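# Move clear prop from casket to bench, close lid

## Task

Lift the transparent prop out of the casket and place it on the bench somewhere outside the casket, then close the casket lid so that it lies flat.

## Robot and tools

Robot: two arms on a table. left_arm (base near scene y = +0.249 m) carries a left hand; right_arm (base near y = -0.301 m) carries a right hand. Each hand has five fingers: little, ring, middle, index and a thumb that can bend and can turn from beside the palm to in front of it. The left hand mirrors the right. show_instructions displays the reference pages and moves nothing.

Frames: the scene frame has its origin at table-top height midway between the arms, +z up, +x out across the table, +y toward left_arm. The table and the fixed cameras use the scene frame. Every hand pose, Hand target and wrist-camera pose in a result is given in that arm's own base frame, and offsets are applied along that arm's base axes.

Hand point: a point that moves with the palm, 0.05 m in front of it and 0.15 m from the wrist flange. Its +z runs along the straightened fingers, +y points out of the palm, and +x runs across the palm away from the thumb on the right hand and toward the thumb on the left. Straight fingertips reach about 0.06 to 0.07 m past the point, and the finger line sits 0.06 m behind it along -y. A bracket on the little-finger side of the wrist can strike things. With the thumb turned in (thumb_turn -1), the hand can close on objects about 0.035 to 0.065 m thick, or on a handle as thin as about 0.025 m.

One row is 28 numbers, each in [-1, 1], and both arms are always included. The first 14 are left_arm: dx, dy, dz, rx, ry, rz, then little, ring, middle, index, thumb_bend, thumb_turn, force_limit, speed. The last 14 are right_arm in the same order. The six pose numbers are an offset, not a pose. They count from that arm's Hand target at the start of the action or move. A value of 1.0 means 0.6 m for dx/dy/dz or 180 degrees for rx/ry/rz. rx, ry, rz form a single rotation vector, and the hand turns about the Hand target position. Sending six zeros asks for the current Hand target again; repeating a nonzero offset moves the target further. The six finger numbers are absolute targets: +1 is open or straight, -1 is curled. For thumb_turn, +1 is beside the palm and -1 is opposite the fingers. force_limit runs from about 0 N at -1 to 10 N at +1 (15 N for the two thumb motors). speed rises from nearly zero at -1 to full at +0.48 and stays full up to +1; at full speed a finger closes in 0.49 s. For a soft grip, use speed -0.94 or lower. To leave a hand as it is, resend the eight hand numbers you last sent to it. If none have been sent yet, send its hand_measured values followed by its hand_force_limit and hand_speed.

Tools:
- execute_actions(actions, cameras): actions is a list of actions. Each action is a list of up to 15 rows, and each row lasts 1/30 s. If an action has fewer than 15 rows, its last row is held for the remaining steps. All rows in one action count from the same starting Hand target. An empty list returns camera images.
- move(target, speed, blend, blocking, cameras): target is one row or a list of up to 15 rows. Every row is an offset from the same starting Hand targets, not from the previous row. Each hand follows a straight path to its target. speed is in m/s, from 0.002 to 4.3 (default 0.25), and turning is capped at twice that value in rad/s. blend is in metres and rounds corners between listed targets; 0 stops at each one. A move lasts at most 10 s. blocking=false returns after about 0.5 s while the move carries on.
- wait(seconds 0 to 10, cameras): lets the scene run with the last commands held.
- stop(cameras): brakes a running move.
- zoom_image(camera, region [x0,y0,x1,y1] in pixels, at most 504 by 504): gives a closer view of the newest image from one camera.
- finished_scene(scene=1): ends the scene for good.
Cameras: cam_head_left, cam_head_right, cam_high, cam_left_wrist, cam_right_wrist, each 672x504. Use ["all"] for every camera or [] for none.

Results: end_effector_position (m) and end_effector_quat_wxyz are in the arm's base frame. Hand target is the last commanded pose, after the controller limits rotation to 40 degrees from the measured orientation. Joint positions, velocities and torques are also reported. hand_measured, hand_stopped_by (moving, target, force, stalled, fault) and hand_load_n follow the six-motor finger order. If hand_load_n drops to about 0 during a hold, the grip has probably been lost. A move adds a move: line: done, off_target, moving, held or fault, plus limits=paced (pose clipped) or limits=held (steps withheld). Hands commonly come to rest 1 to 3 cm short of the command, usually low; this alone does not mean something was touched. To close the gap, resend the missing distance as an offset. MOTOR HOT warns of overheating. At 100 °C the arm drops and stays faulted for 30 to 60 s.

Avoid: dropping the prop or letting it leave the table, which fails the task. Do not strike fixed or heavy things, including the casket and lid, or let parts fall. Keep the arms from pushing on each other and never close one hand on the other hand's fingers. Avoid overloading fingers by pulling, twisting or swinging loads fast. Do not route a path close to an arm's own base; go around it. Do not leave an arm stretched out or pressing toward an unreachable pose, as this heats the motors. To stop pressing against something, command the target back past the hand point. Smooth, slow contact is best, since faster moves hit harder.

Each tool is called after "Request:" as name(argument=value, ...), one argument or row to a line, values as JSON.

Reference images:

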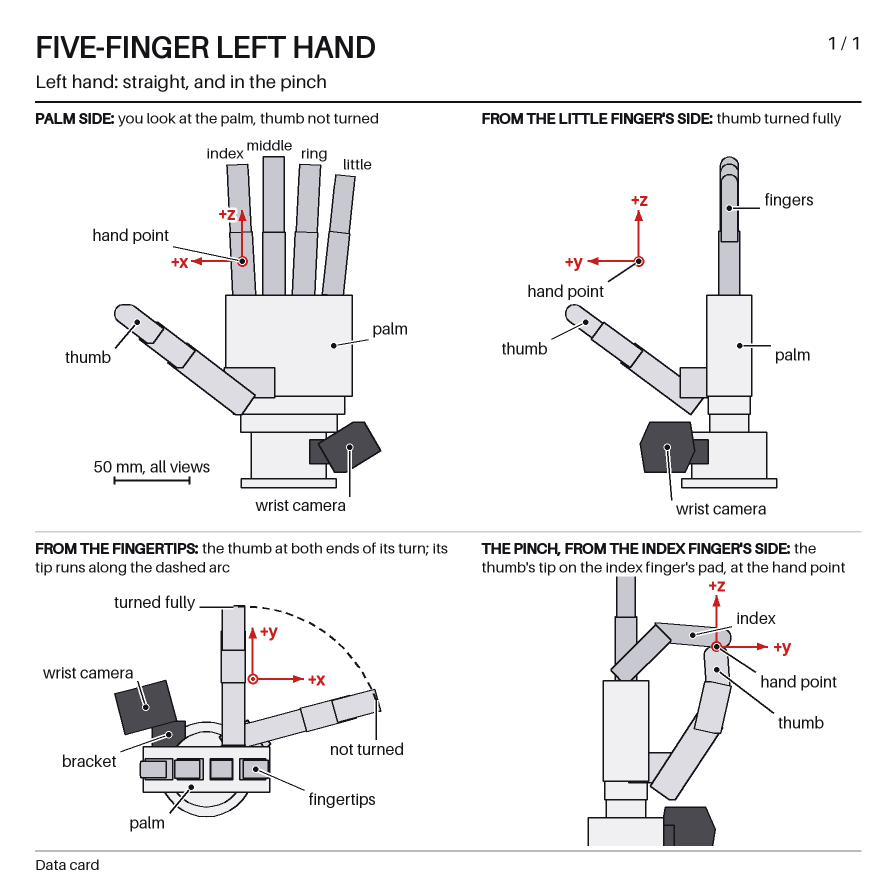

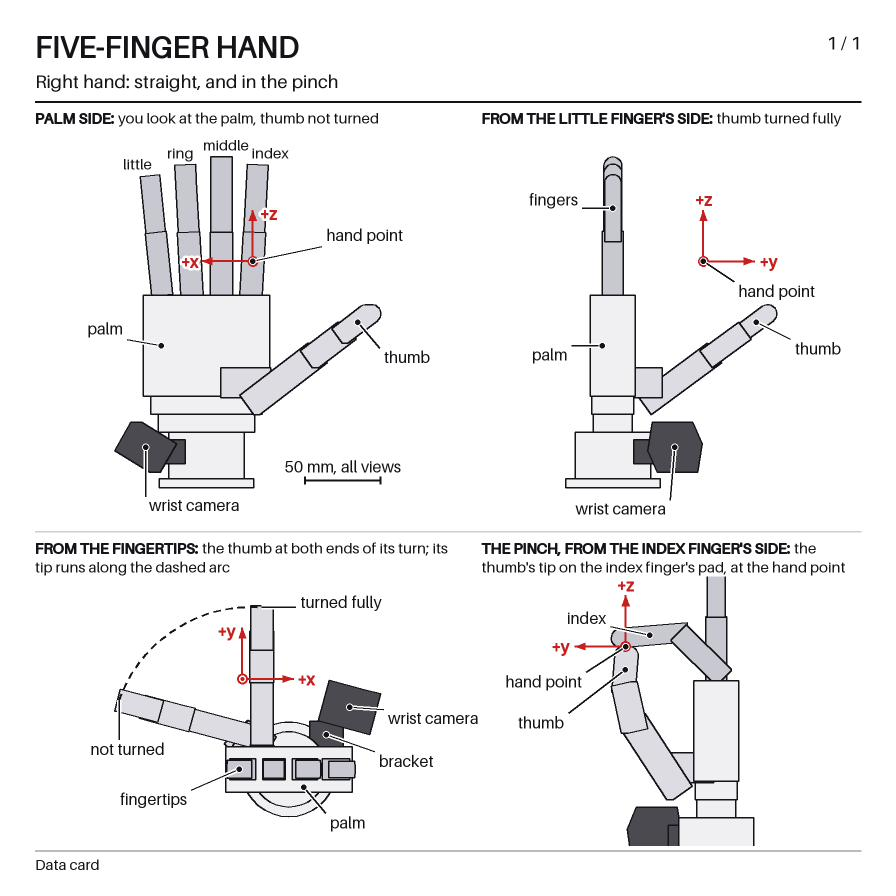

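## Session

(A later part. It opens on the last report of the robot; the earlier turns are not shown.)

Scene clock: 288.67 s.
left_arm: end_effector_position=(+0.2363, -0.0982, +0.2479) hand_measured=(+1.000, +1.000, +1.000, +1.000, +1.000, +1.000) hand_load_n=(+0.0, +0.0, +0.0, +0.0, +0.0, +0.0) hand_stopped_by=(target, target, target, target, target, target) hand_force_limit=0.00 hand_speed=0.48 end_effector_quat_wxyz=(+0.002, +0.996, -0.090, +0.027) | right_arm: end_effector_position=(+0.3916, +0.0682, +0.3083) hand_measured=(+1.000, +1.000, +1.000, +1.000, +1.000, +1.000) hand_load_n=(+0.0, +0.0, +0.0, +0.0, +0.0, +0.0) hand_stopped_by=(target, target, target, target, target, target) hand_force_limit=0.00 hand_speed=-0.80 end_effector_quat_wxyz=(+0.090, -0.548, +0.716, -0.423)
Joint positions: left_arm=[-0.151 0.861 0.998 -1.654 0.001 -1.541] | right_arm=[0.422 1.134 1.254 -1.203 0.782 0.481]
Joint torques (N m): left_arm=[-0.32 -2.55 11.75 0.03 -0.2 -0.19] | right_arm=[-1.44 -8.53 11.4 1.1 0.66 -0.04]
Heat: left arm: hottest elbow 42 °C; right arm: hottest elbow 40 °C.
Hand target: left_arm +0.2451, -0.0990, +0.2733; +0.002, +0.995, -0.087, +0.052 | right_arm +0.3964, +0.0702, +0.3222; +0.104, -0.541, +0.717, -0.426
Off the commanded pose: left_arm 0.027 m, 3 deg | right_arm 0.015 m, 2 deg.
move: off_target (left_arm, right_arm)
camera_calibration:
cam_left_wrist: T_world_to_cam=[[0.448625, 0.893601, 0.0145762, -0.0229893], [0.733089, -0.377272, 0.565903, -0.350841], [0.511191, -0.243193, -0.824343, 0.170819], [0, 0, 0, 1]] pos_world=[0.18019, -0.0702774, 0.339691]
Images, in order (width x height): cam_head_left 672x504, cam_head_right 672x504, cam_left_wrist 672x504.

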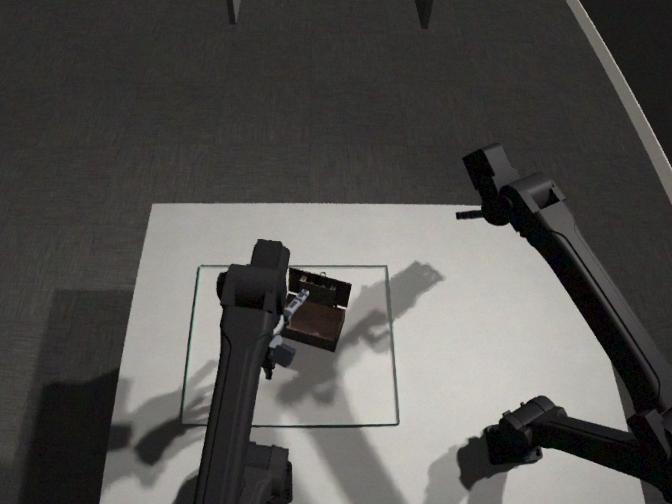

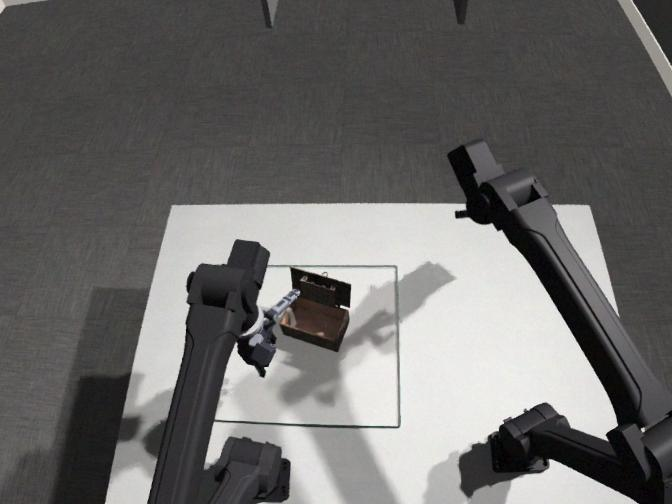

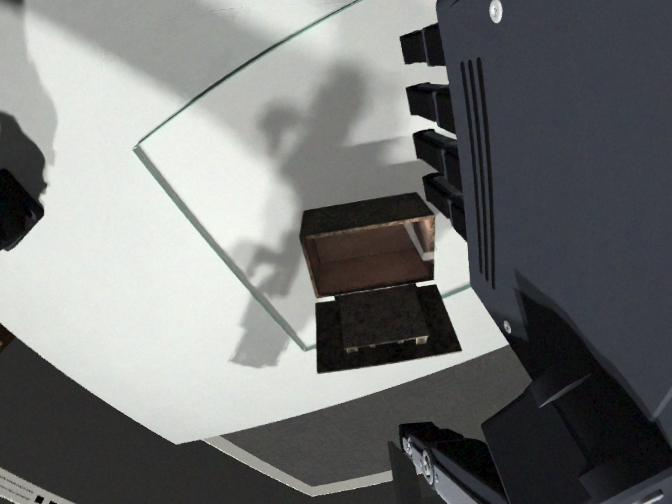

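Request:
move(
  target=[
    [0.0715,0.09,-0.18,0,0,0,1,1,1,1,1,-1,0,0.48,0,0,0,0,0,0,1,1,1,1,1,1,0,-0.8],
  ],
  cameras=["cam_left_wrist","cam_head_left","cam_head_right"],
  speed=0.12,
)

Request:
zoom_image(
  camera="cam_left_wrist",
  region=[240, 120, 480, 360],
)

Request:
zoom_image(
  camera="cam_head_right",
  region=[260, 260, 370, 360],
)

Scene clock: 309.17 s.
left_arm: end_effector_position=(+0.2856, -0.0471, +0.1695) hand_measured=(+1.000, +1.000, +1.000, +1.000, +1.000, -1.000) hand_load_n=(+0.0, +0.0, +0.0, +0.0, +0.0, +0.0) hand_stopped_by=(target, target, target, target, target, target) hand_force_limit=0.00 hand_speed=0.48 end_effector_quat_wxyz=(+0.001, +0.995, -0.087, +0.052) | right_arm: end_effector_position=(+0.3916, +0.0682, +0.3083) hand_measured=(+1.000, +1.000, +1.000, +1.000, +1.000, +1.000) hand_load_n=(+0.0, +0.0, +0.0, +0.0, +0.0, +0.0) hand_stopped_by=(target, target, target, target, target, target) hand_force_limit=0.00 hand_speed=-0.80 end_effector_quat_wxyz=(+0.090, -0.548, +0.716, -0.423)
Joint positions: left_arm=[0.081 0.959 0.838 -1.348 0.019 -1.317] | right_arm=[0.422 1.134 1.254 -1.203 0.782 0.481]
Joint torques (N m): left_arm=[0.32 -2.78 7.35 1.02 0.09 -0.07] | right_arm=[-1.26 -8.59 11.51 1.13 0.63 -0.06]
Heat: left arm: hottest elbow 40 °C; right arm: hottest elbow 40 °C.
Hand target: left_arm +0.2880, -0.0450, +0.1654; +0.002, +0.995, -0.087, +0.052 | right_arm +0.3964, +0.0702, +0.3222; +0.104, -0.541, +0.717, -0.426
Off the commanded pose: left_arm 0.005 m, 0 deg | right_arm 0.015 m, 2 deg.
move: off_target (right_arm)
camera_calibration:
cam_left_wrist: T_world_to_cam=[[0.441204, 0.89674, 0.0345954, -0.0909012], [0.706545, -0.370878, 0.602697, -0.321739], [0.553293, -0.241469, -0.79722, 0.076795], [0, 0, 0, 1]] pos_world=[0.224939, -0.0192677, 0.258278]
Images, in order (width x height): cam_head_left 672x504, cam_head_right 672x504, cam_left_wrist 672x504.

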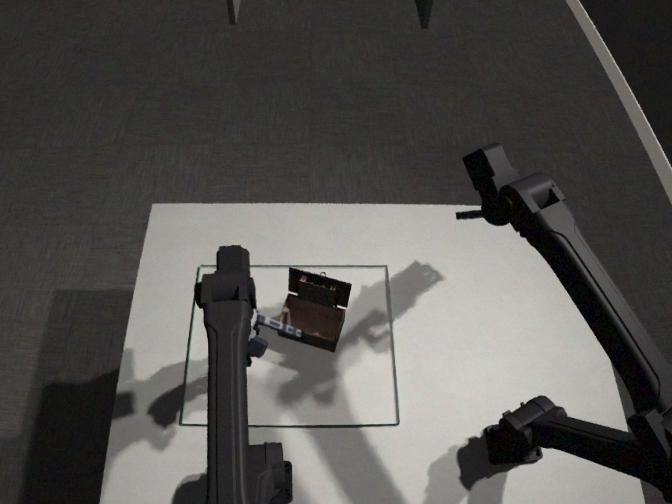

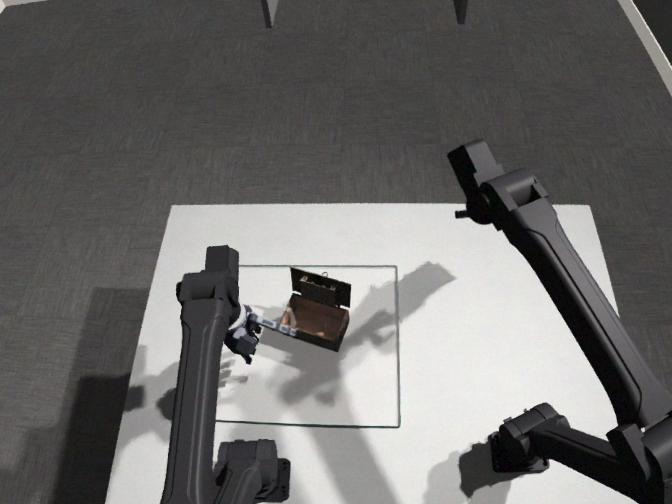

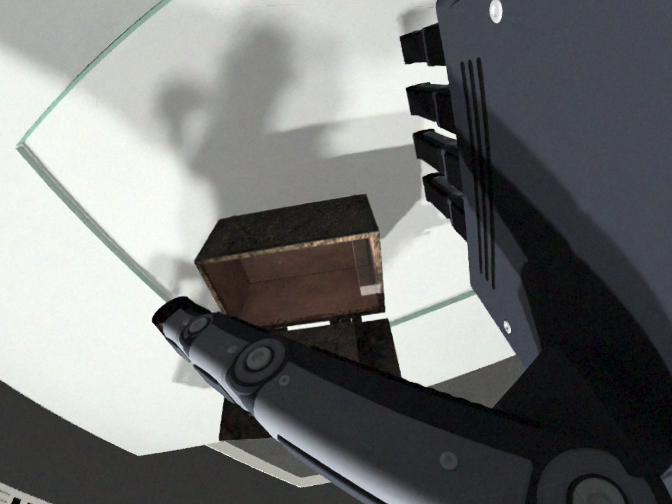

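Scaled by 2.100 from the camera's 672x504 image, which has a finer 960x720 frame.

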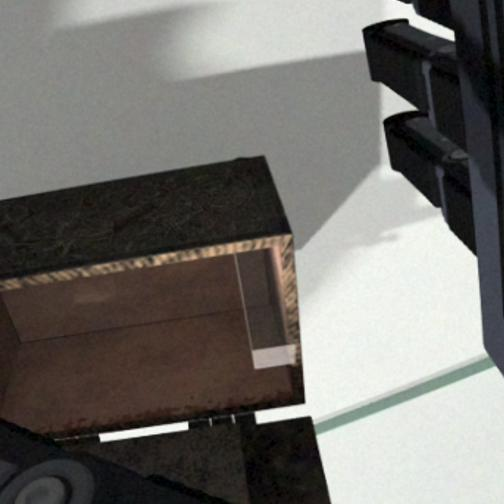

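Scaled by 4.582 from the camera's 672x504 image, which has a finer 960x720 frame.

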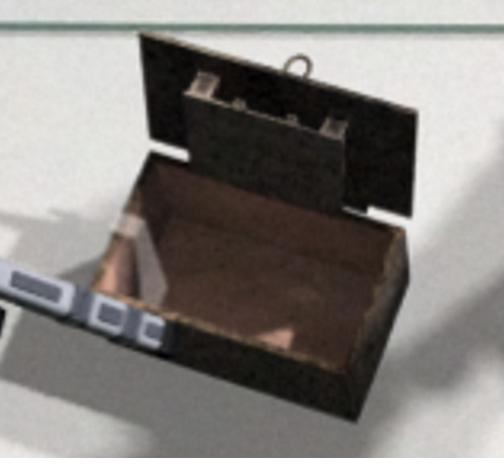

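Request:
move(
  target=[
    [0.01,0.01,-0.09,0,0,0,1,1,1,1,1,-1,0,0.48,0,0,0,0,0,0,1,1,1,1,1,1,0,-0.8],
  ],
  cameras=["cam_left_wrist","cam_high"],
  speed=0.12,
)

Request:
zoom_image(
  camera="cam_left_wrist",
  region=[240, 180, 440, 380],
)

Request:
zoom_image(
  camera="cam_high",
  region=[390, 190, 470, 290],
)

Scene clock: 319.53 s.
left_arm: end_effector_position=(+0.2924, -0.0412, +0.1158) hand_measured=(+1.000, +1.000, +1.000, +1.000, +1.000, -1.000) hand_load_n=(+0.0, +0.0, +0.0, +0.0, +0.0, +0.0) hand_stopped_by=(target, target, target, target, target, target) hand_force_limit=0.00 hand_speed=0.48 end_effector_quat_wxyz=(+0.001, +0.995, -0.087, +0.052) | right_arm: end_effector_position=(+0.3916, +0.0682, +0.3083) hand_measured=(+1.000, +1.000, +1.000, +1.000, +1.000, +1.000) hand_load_n=(+0.0, +0.0, +0.0, +0.0, +0.0, +0.0) hand_stopped_by=(target, target, target, target, target, target) hand_force_limit=0.00 hand_speed=-0.80 end_effector_quat_wxyz=(+0.090, -0.548, +0.716, -0.423)
Joint positions: left_arm=[0.102 1.016 0.728 -1.181 0.021 -1.295] | right_arm=[0.422 1.134 1.254 -1.203 0.782 0.481]
Joint torques (N m): left_arm=[0.56 -3.02 7.23 1.17 0.09 -0.03] | right_arm=[-1.32 -8.18 11.45 1.02 0.64 -0.07]
Heat: left arm: hottest elbow 39 °C; right arm: hottest elbow 40 °C.
Hand target: left_arm +0.2940, -0.0390, +0.1113; +0.002, +0.995, -0.087, +0.052 | right_arm +0.3964, +0.0702, +0.3222; +0.104, -0.541, +0.717, -0.426
Off the commanded pose: left_arm 0.005 m, 0 deg | right_arm 0.015 m, 2 deg.
move: off_target (right_arm)
camera_calibration:
cam_left_wrist: T_world_to_cam=[[0.442043, 0.89631, 0.035003, -0.0975688], [0.70568, -0.371587, 0.603273, -0.291788], [0.553727, -0.241972, -0.796766, 0.0314227], [0, 0, 0, 1]] pos_world=[0.231639, -0.0133693, 0.20448]
Images, in order (width x height): cam_high 672x504, cam_left_wrist 672x504.

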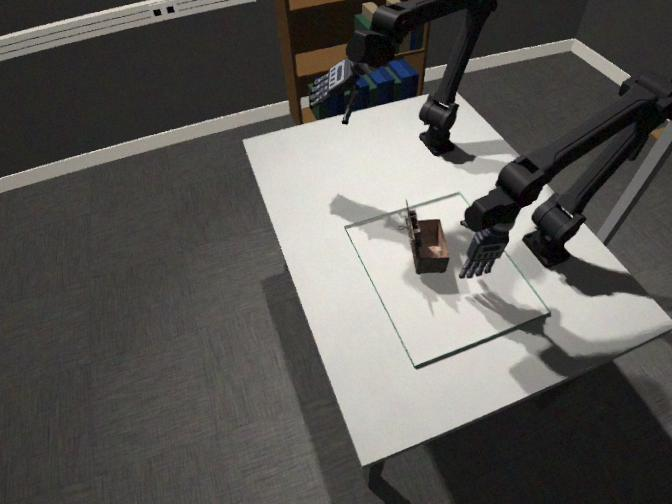

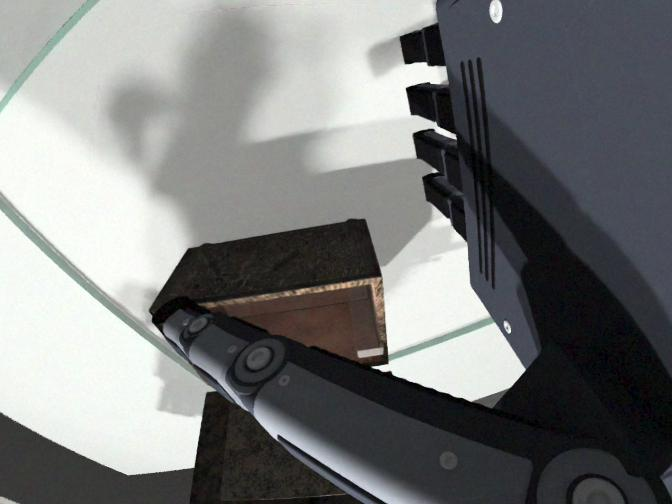

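Scaled by 2.520 from the camera's 672x504 image, which has a finer 960x720 frame.

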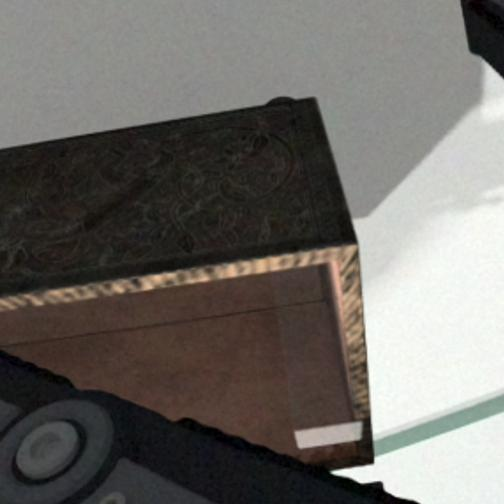

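Scaled by 5.040 from the camera's 672x504 image, which has a finer 960x720 frame.

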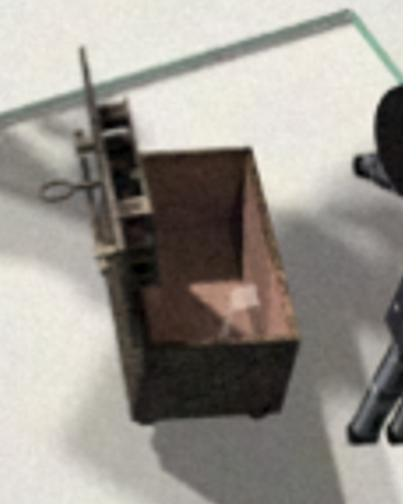

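Request:
zoom_image(
  camera="cam_left_wrist",
  region=[335, 270, 405, 370],
)

Request:
zoom_image(
  camera="cam_high",
  region=[405, 210, 455, 280],
)

Scaled by 5.040 from the camera's 672x504 image, which has a finer 960x720 frame.

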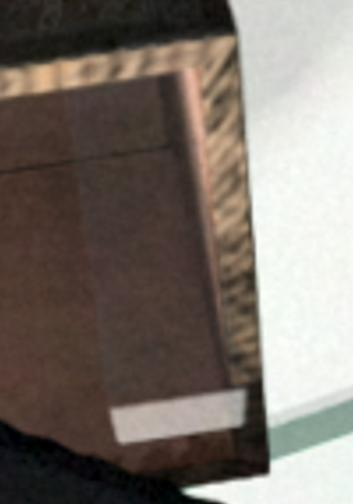

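Scaled by 7.200 from the camera's 672x504 image, which has a finer 960x720 frame.

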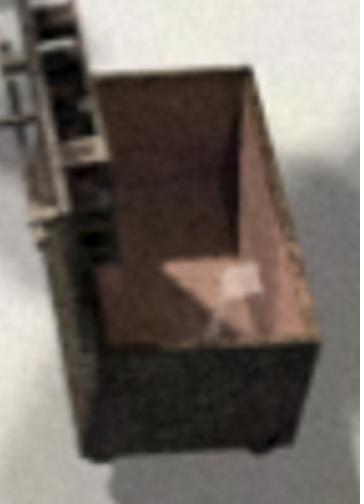

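Request:
zoom_image(
  camera="cam_left_wrist",
  region=[300, 210, 400, 380],
)

Request:
execute_actions(
  actions=[],
  cameras=["cam_head_left","cam_head_right"],
)

Request:
zoom_image(
  camera="cam_head_right",
  region=[270, 260, 350, 350],
)

Request:
zoom_image(
  camera="cam_head_left",
  region=[270, 260, 350, 350],
)

Scaled by 2.965 from the camera's 672x504 image, which has a finer 960x720 frame.

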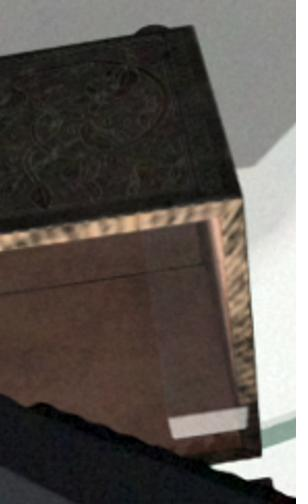

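Scene clock: 354.53 s.
left_arm: end_effector_position=(+0.2924, -0.0412, +0.1158) hand_measured=(+1.000, +1.000, +1.000, +1.000, +1.000, -1.000) hand_load_n=(+0.0, +0.0, +0.0, +0.0, +0.0, +0.0) hand_stopped_by=(target, target, target, target, target, target) hand_force_limit=0.00 hand_speed=0.48 end_effector_quat_wxyz=(+0.001, +0.995, -0.087, +0.052) | right_arm: end_effector_position=(+0.3916, +0.0682, +0.3083) hand_measured=(+1.000, +1.000, +1.000, +1.000, +1.000, +1.000) hand_load_n=(+0.0, +0.0, +0.0, +0.0, +0.0, +0.0) hand_stopped_by=(target, target, target, target, target, target) hand_force_limit=0.00 hand_speed=-0.80 end_effector_quat_wxyz=(+0.090, -0.548, +0.716, -0.423)
Joint positions: left_arm=[0.102 1.016 0.728 -1.181 0.021 -1.295] | right_arm=[0.422 1.134 1.254 -1.203 0.782 0.481]
Joint velocities: within noise
Joint torques (N m): left_arm=[0.26 -3.08 7.23 1.11 0.15 -0.02] | right_arm=[-1.44 -8.23 11.43 1.14 0.66 -0.06]
Heat: left arm: hottest elbow 35 °C; right arm: hottest elbow 41 °C.
Hand target: left_arm +0.2939, -0.0390, +0.1113; +0.002, +0.995, -0.086, +0.052 | right_arm +0.3964, +0.0702, +0.3222; +0.104, -0.541, +0.717, -0.426
Off the commanded pose: left_arm 0.005 m, 0 deg | right_arm 0.015 m, 2 deg.
Images, in order (width x height): cam_head_left 672x504, cam_head_right 672x504.

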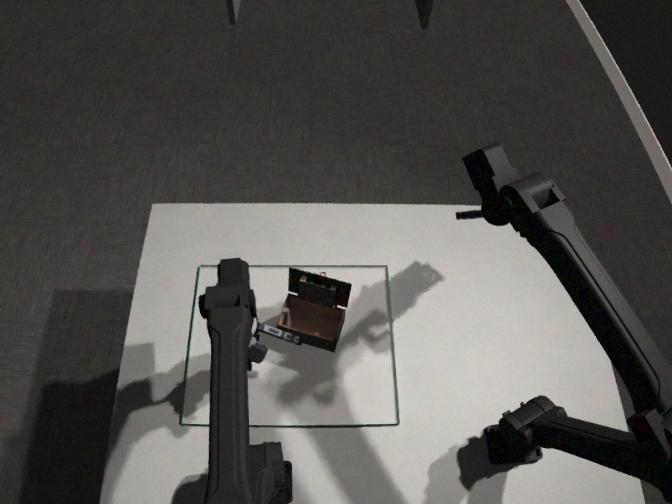

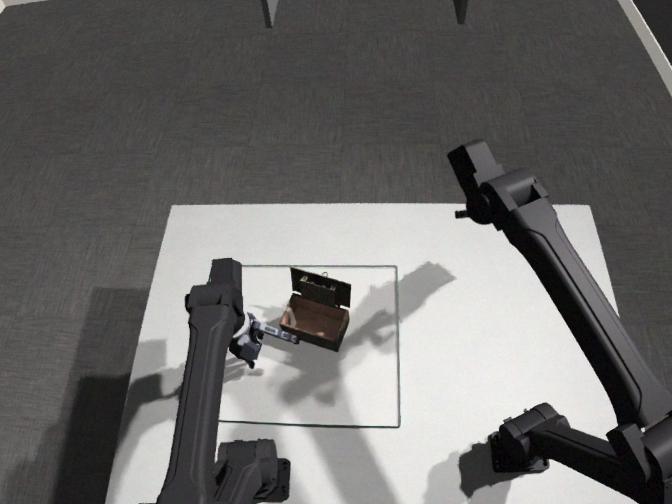

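Scaled by 5.600 from the camera's 672x504 image, which has a finer 960x720 frame.

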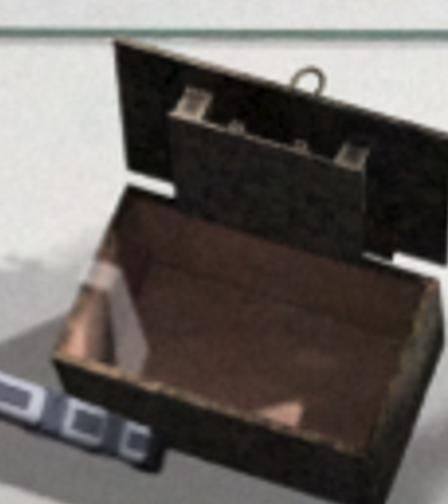

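Scaled by 5.600 from the camera's 672x504 image, which has a finer 960x720 frame.

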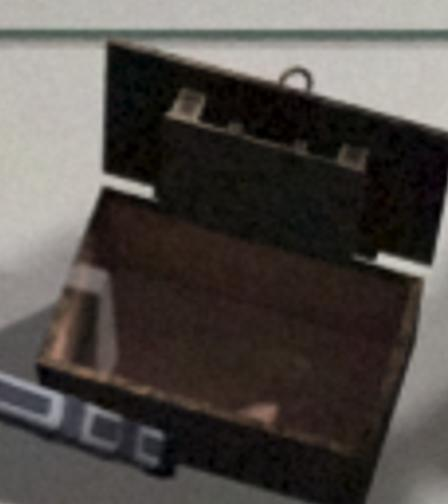

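Request:
move(
  target=[
    [-0.057,0.015,0.232,0.07,-0.1,-0.105,-1,-1,0.1,0.1,0.2,-1,0,0.48,0,0,0,0,0,0,1,1,1,1,1,1,0,-0.8],
    [-0.023,0.015,0.333,0.2803,-0.398,-0.4199,-1,-1,0.1,0.1,0.2,-1,0,0.48,0,0,0,0,0,0,1,1,1,1,1,1,0,-0.8],
  ],
  cameras=["all"],
  speed=0.3,
  blend=0.04,
)

Scene clock: 422.63 s.
left_arm: end_effector_position=(+0.2774, -0.0338, +0.3116) hand_measured=(-1.000, -1.000, +0.100, +0.100, +0.200, -1.000) hand_load_n=(+0.0, +0.0, +0.0, +0.0, +0.0, +0.0) hand_stopped_by=(target, target, target, target, target, target) hand_force_limit=0.00 hand_speed=0.48 end_effector_quat_wxyz=(+0.374, -0.460, +0.617, -0.517) | right_arm: end_effector_position=(+0.3916, +0.0682, +0.3083) hand_measured=(+1.000, +1.000, +1.000, +1.000, +1.000, +1.000) hand_load_n=(+0.0, +0.0, +0.0, -0.5, +0.0, +0.0) hand_stopped_by=(target, target, target, target, target, target) hand_force_limit=0.00 hand_speed=-0.80 end_effector_quat_wxyz=(+0.090, -0.548, +0.716, -0.423)
Joint positions: left_arm=[0.415 0.336 0.614 -0.523 0.704 0.146] | right_arm=[0.422 1.134 1.254 -1.203 0.782 0.481]
Joint torques (N m): left_arm=[-0.67 3.37 8.18 2.86 0.2 -0.09] | right_arm=[-1.14 -8.35 11.32 1.22 0.64 -0.03]
Heat: left arm: hottest elbow 33 °C; right arm: hottest elbow 41 °C.
Hand target: left_arm +0.2801, -0.0300, +0.3112; +0.383, -0.455, +0.616, -0.516 | right_arm +0.3964, +0.0702, +0.3222; +0.104, -0.541, +0.717, -0.426
Off the commanded pose: left_arm 0.005 m, 1 deg | right_arm 0.015 m, 2 deg.
move: off_target (right_arm)
camera_calibration:
cam_left_wrist: T_world_to_cam=[[0.0915768, -0.308994, 0.946645, -0.331968], [-0.776418, -0.617409, -0.126419, 0.233646], [0.62353, -0.723415, -0.296449, 0.00604468], [0, 0, 0, 1]] pos_world=[0.208038, 0.0460518, 0.345585]

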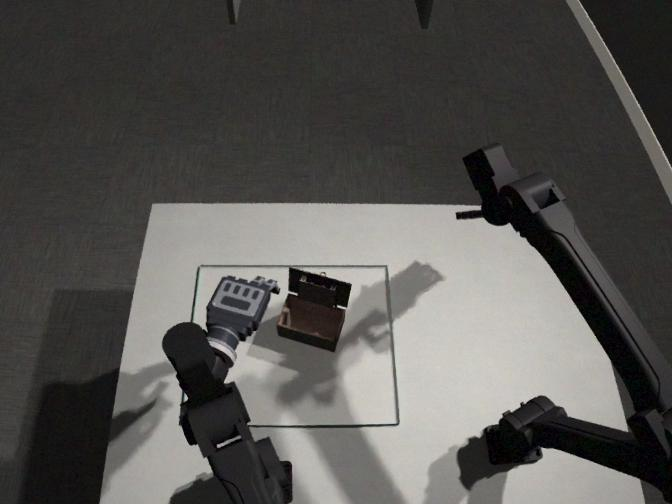

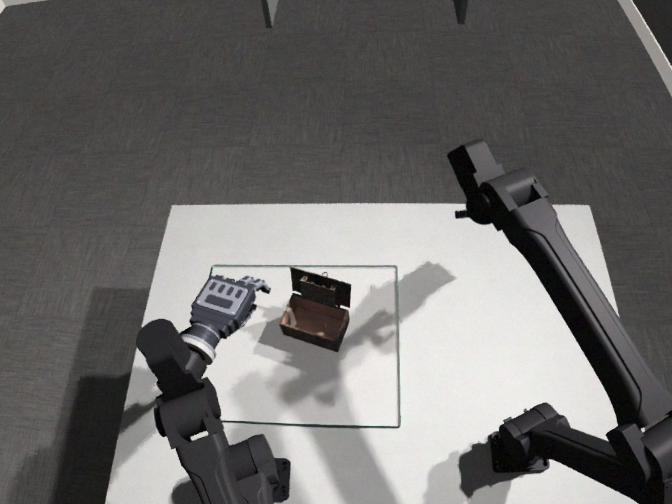

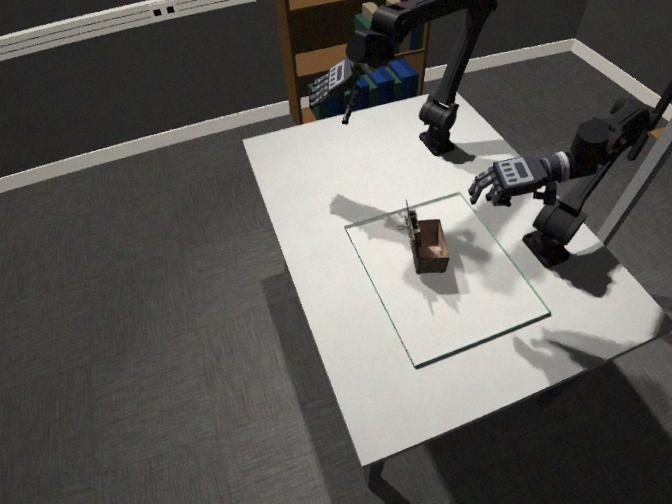

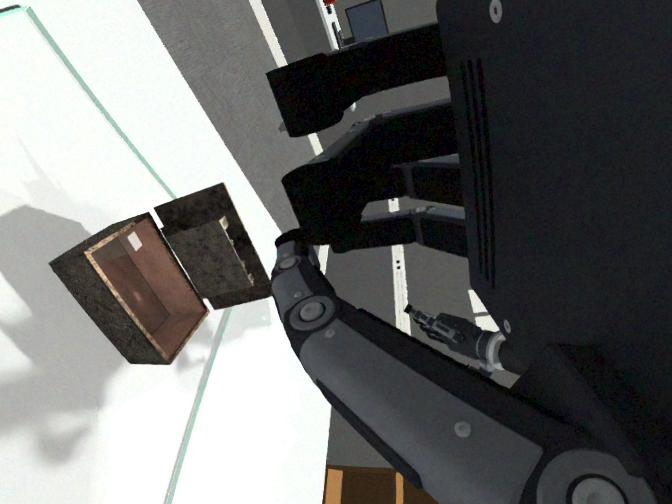

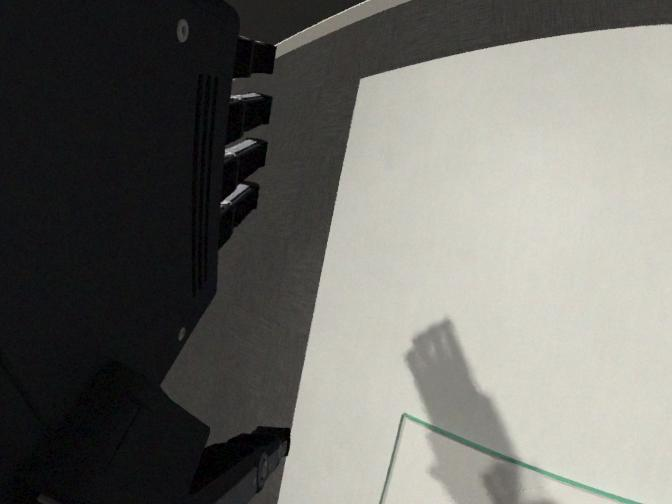

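Request:
zoom_image(
  camera="cam_left_wrist",
  region=[40, 170, 290, 380],
)

Request:
zoom_image(
  camera="cam_left_wrist",
  region=[240, 170, 420, 340],
)

Scaled by 2.016 from the camera's 672x504 image, which has a finer 960x720 frame.

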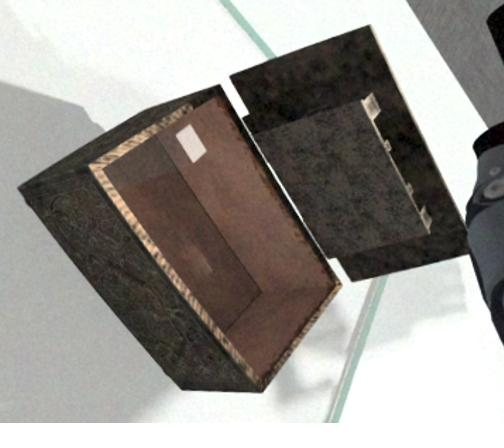

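Scaled by 2.800 from the camera's 672x504 image, which has a finer 960x720 frame.

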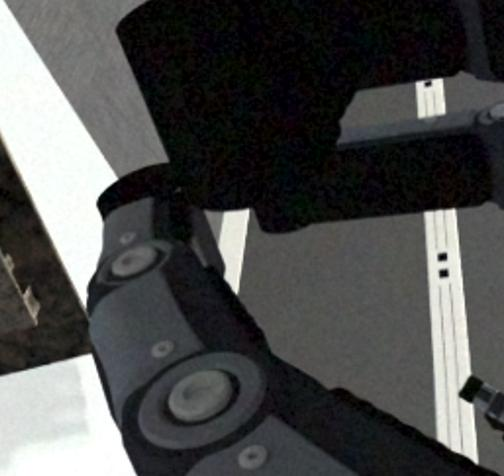

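Request:
move(
  target=[0.088,-0.0633,-0.252,0,0,0,-1,-1,0.2,0.2,0,-1,0,0.48,0,0,0,0,0,0,1,1,1,1,1,1,0,-0.8],
  cameras=["all"],
  speed=0.12,
)

Request:
zoom_image(
  camera="cam_left_wrist",
  region=[140, 150, 390, 360],
)

Request:
zoom_image(
  camera="cam_high",
  region=[390, 150, 510, 290],
)

Scene clock: 456.77 s.
left_arm: end_effector_position=(+0.3318, -0.0649, +0.1610) hand_measured=(-1.000, -1.000, +0.200, +0.200, +0.000, -1.000) hand_load_n=(+0.5, +0.0, +0.0, +0.0, +0.0, +0.0) hand_stopped_by=(target, target, target, target, target, target) hand_force_limit=0.00 hand_speed=0.48 end_effector_quat_wxyz=(+0.384, -0.457, +0.618, -0.512) | right_arm: end_effector_position=(+0.3916, +0.0682, +0.3083) hand_measured=(+1.000, +1.000, +1.000, +1.000, +1.000, +1.000) hand_load_n=(-0.5, +0.0, +0.0, +0.0, +0.0, +0.0) hand_stopped_by=(target, target, target, target, target, target) hand_force_limit=0.00 hand_speed=-0.80 end_effector_quat_wxyz=(+0.090, -0.548, +0.716, -0.423)
Joint positions: left_arm=[0.096 0.536 0.238 0.102 0.38 0.081] | right_arm=[0.422 1.134 1.254 -1.203 0.782 0.481]
Joint torques (N m): left_arm=[-2.02 1.26 8.32 2.84 -0.19 -0.22] | right_arm=[-1.96 -8.35 11.48 1.02 0.65 -0.06]
Heat: left arm: hottest elbow 36 °C; right arm: hottest elbow 42 °C.
Hand target: left_arm +0.3329, -0.0680, +0.1599; +0.383, -0.455, +0.616, -0.516 | right_arm +0.3964, +0.0702, +0.3222; +0.104, -0.541, +0.717, -0.426
Off the commanded pose: left_arm 0.003 m, 1 deg | right_arm 0.015 m, 2 deg.
move: off_target (right_arm)
camera_calibration:
cam_left_wrist: T_world_to_cam=[[0.085201, -0.326388, 0.941388, -0.202212], [-0.769102, -0.6222, -0.146115, 0.238073], [0.633422, -0.711574, -0.304038, -0.096353], [0, 0, 0, 1]] pos_world=[0.261363, 0.0135674, 0.195851]

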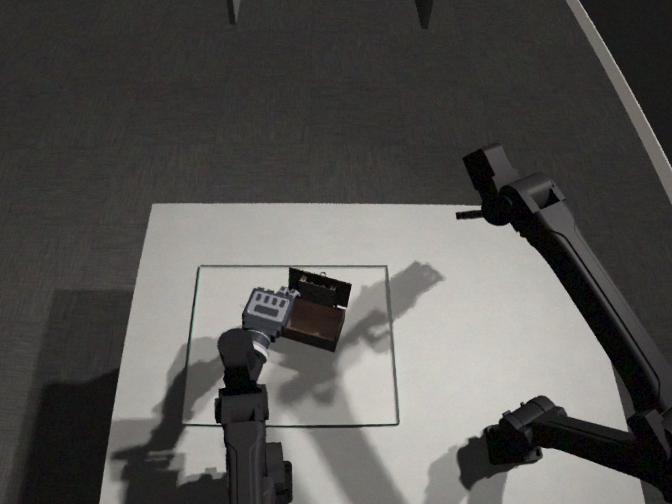

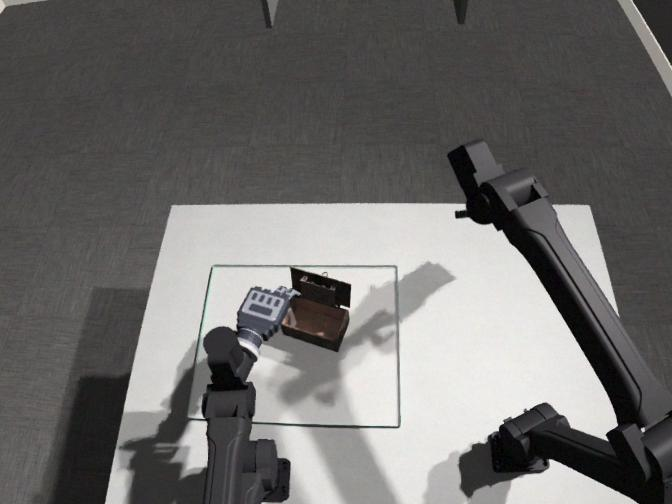

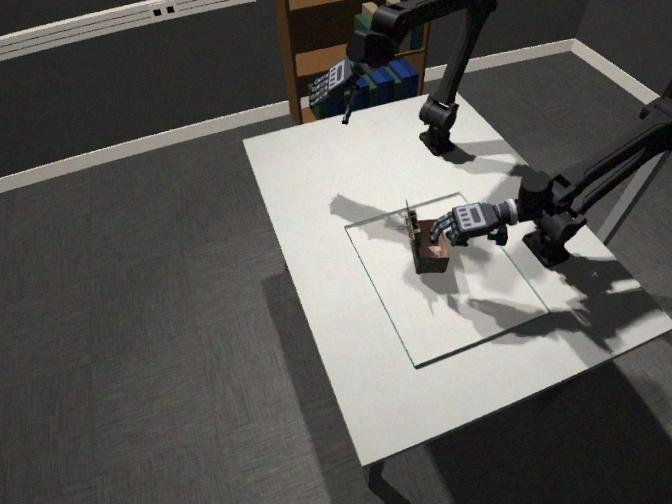

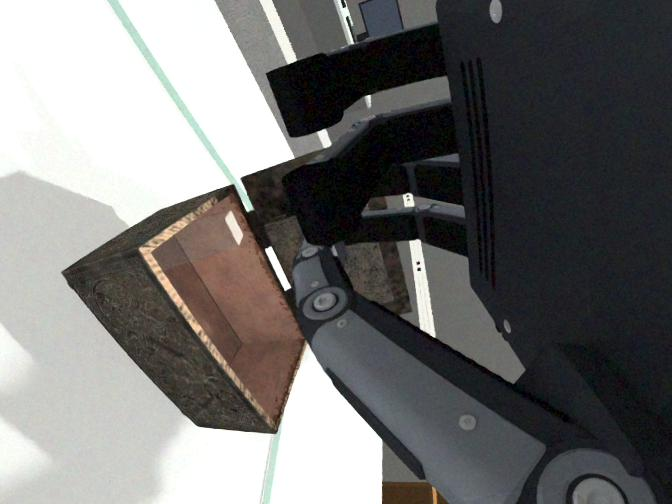

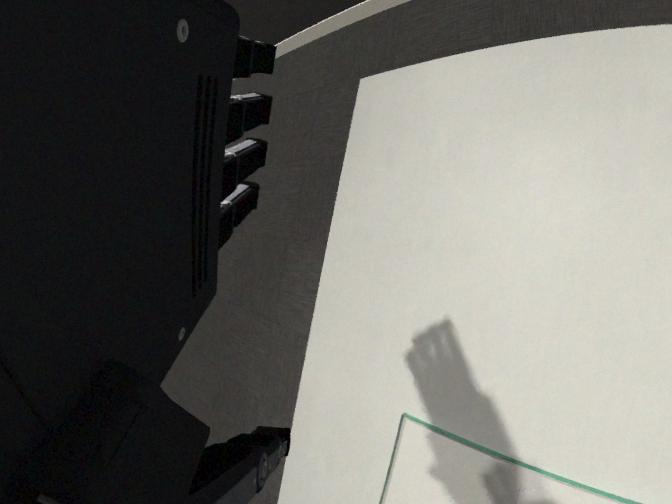

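Scaled by 2.016 from the camera's 672x504 image, which has a finer 960x720 frame.

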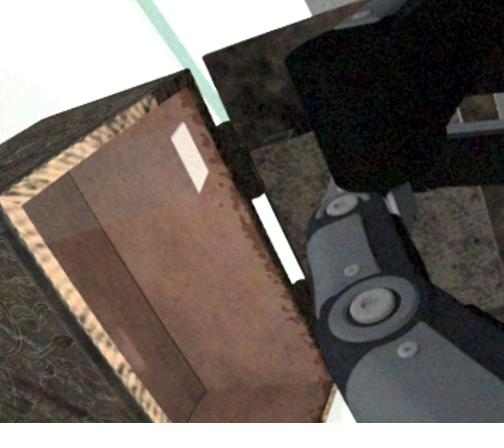

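Scaled by 3.600 from the camera's 672x504 image, which has a finer 960x720 frame.

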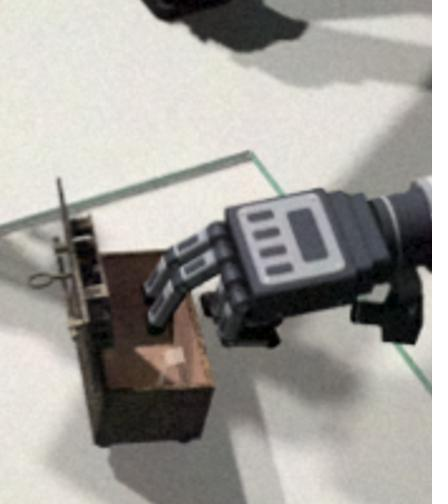

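Request:
move(
  target=[0.005,0.011,-0.06,0,0,0,-1,-1,0.2,0.2,0,-1,0,0.48,0,0,0,0,0,0,1,1,1,1,1,1,0,-0.8],
  cameras=["cam_high","cam_left_wrist","cam_head_left"],
  speed=0.08,
)

Request:
zoom_image(
  camera="cam_left_wrist",
  region=[160, 150, 410, 360],
)

Request:
zoom_image(
  camera="cam_high",
  region=[400, 190, 480, 280],
)

Scene clock: 477.53 s.
left_arm: end_effector_position=(+0.3351, -0.0641, +0.1254) hand_measured=(-1.000, -1.000, +0.200, +0.200, +0.000, -1.000) hand_load_n=(+0.0, +0.0, +0.0, +0.0, +0.0, +0.0) hand_stopped_by=(target, target, target, target, target, target) hand_force_limit=0.00 hand_speed=0.48 end_effector_quat_wxyz=(+0.379, -0.455, +0.620, -0.515) | right_arm: end_effector_position=(+0.3916, +0.0682, +0.3083) hand_measured=(+1.000, +1.000, +1.000, +1.000, +1.000, +1.000) hand_load_n=(+0.0, +0.0, +0.0, +0.0, +0.0, +0.0) hand_stopped_by=(target, target, target, target, target, target) hand_force_limit=0.00 hand_speed=-0.80 end_effector_quat_wxyz=(+0.090, -0.548, +0.716, -0.423)
Joint positions: left_arm=[0.113 0.664 0.165 0.3 0.409 0.081] | right_arm=[0.422 1.134 1.254 -1.203 0.782 0.481]
Joint torques (N m): left_arm=[-0.09 1.14 7.75 2.65 0.15 -0.05] | right_arm=[-0.97 -8.06 11.32 1.21 0.62 -0.07]
Heat: left arm: hottest elbow 36 °C; right arm: hottest elbow 42 °C.
Hand target: left_arm +0.3359, -0.0614, +0.1240; +0.383, -0.455, +0.617, -0.516 | right_arm +0.3964, +0.0702, +0.3222; +0.104, -0.541, +0.717, -0.426
Off the commanded pose: left_arm 0.003 m, 1 deg | right_arm 0.015 m, 2 deg.
move: off_target (right_arm)
camera_calibration:
cam_left_wrist: T_world_to_cam=[[0.0829857, -0.321919, 0.943123, -0.167963], [-0.776542, -0.614026, -0.141259, 0.238308], [0.624576, -0.720653, -0.300939, -0.106705], [0, 0, 0, 1]] pos_world=[0.26564, 0.0153596, 0.159961]
Images, in order (width x height): cam_head_left 672x504, cam_high 672x504, cam_left_wrist 672x504.

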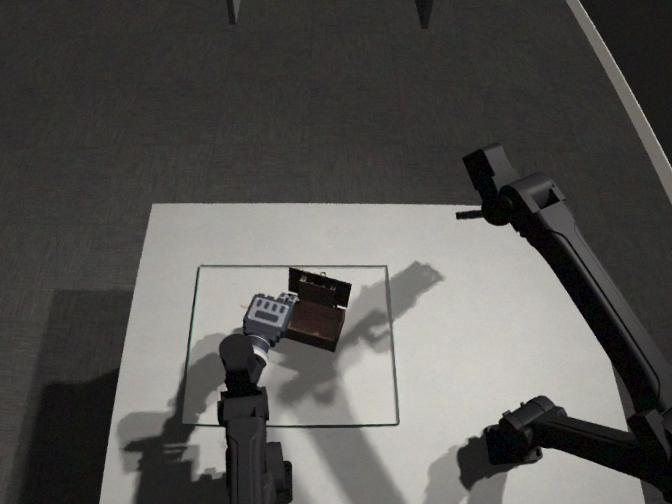

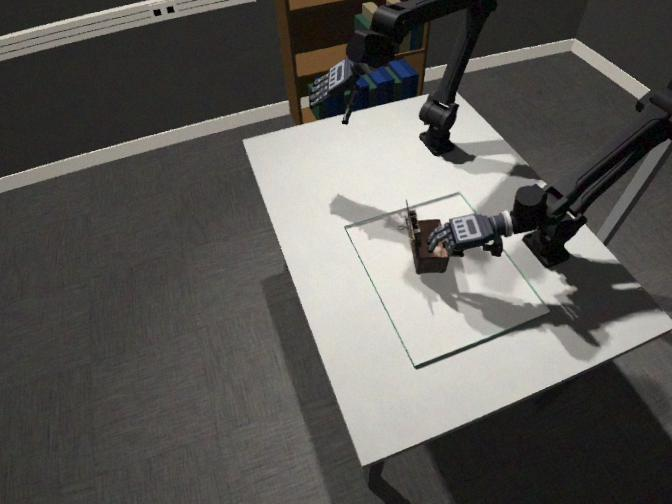

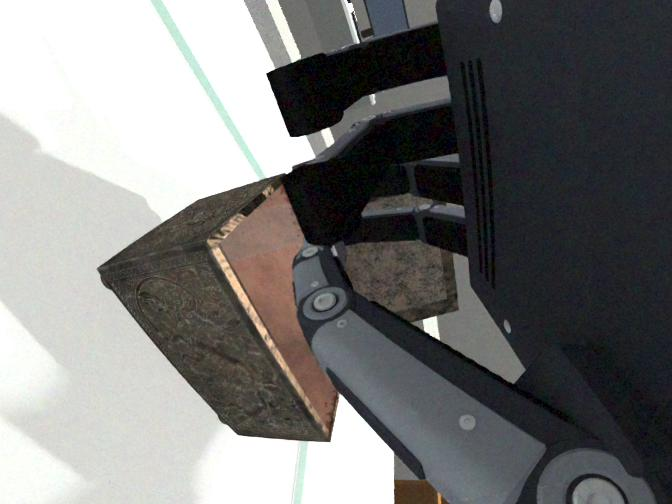

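Scaled by 2.016 from the camera's 672x504 image, which has a finer 960x720 frame.

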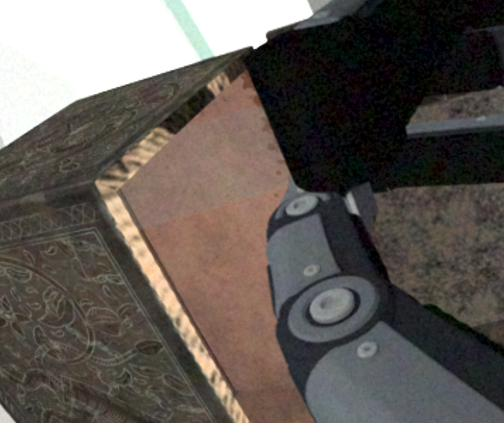

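Scaled by 5.600 from the camera's 672x504 image, which has a finer 960x720 frame.

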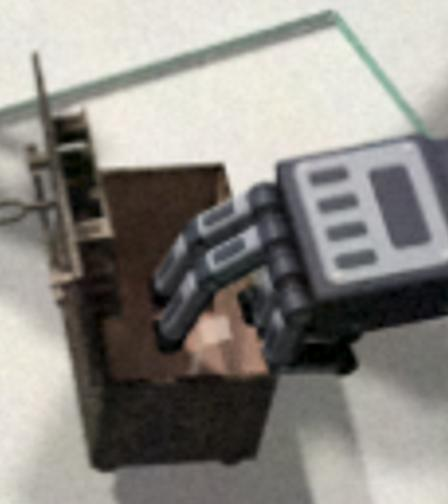

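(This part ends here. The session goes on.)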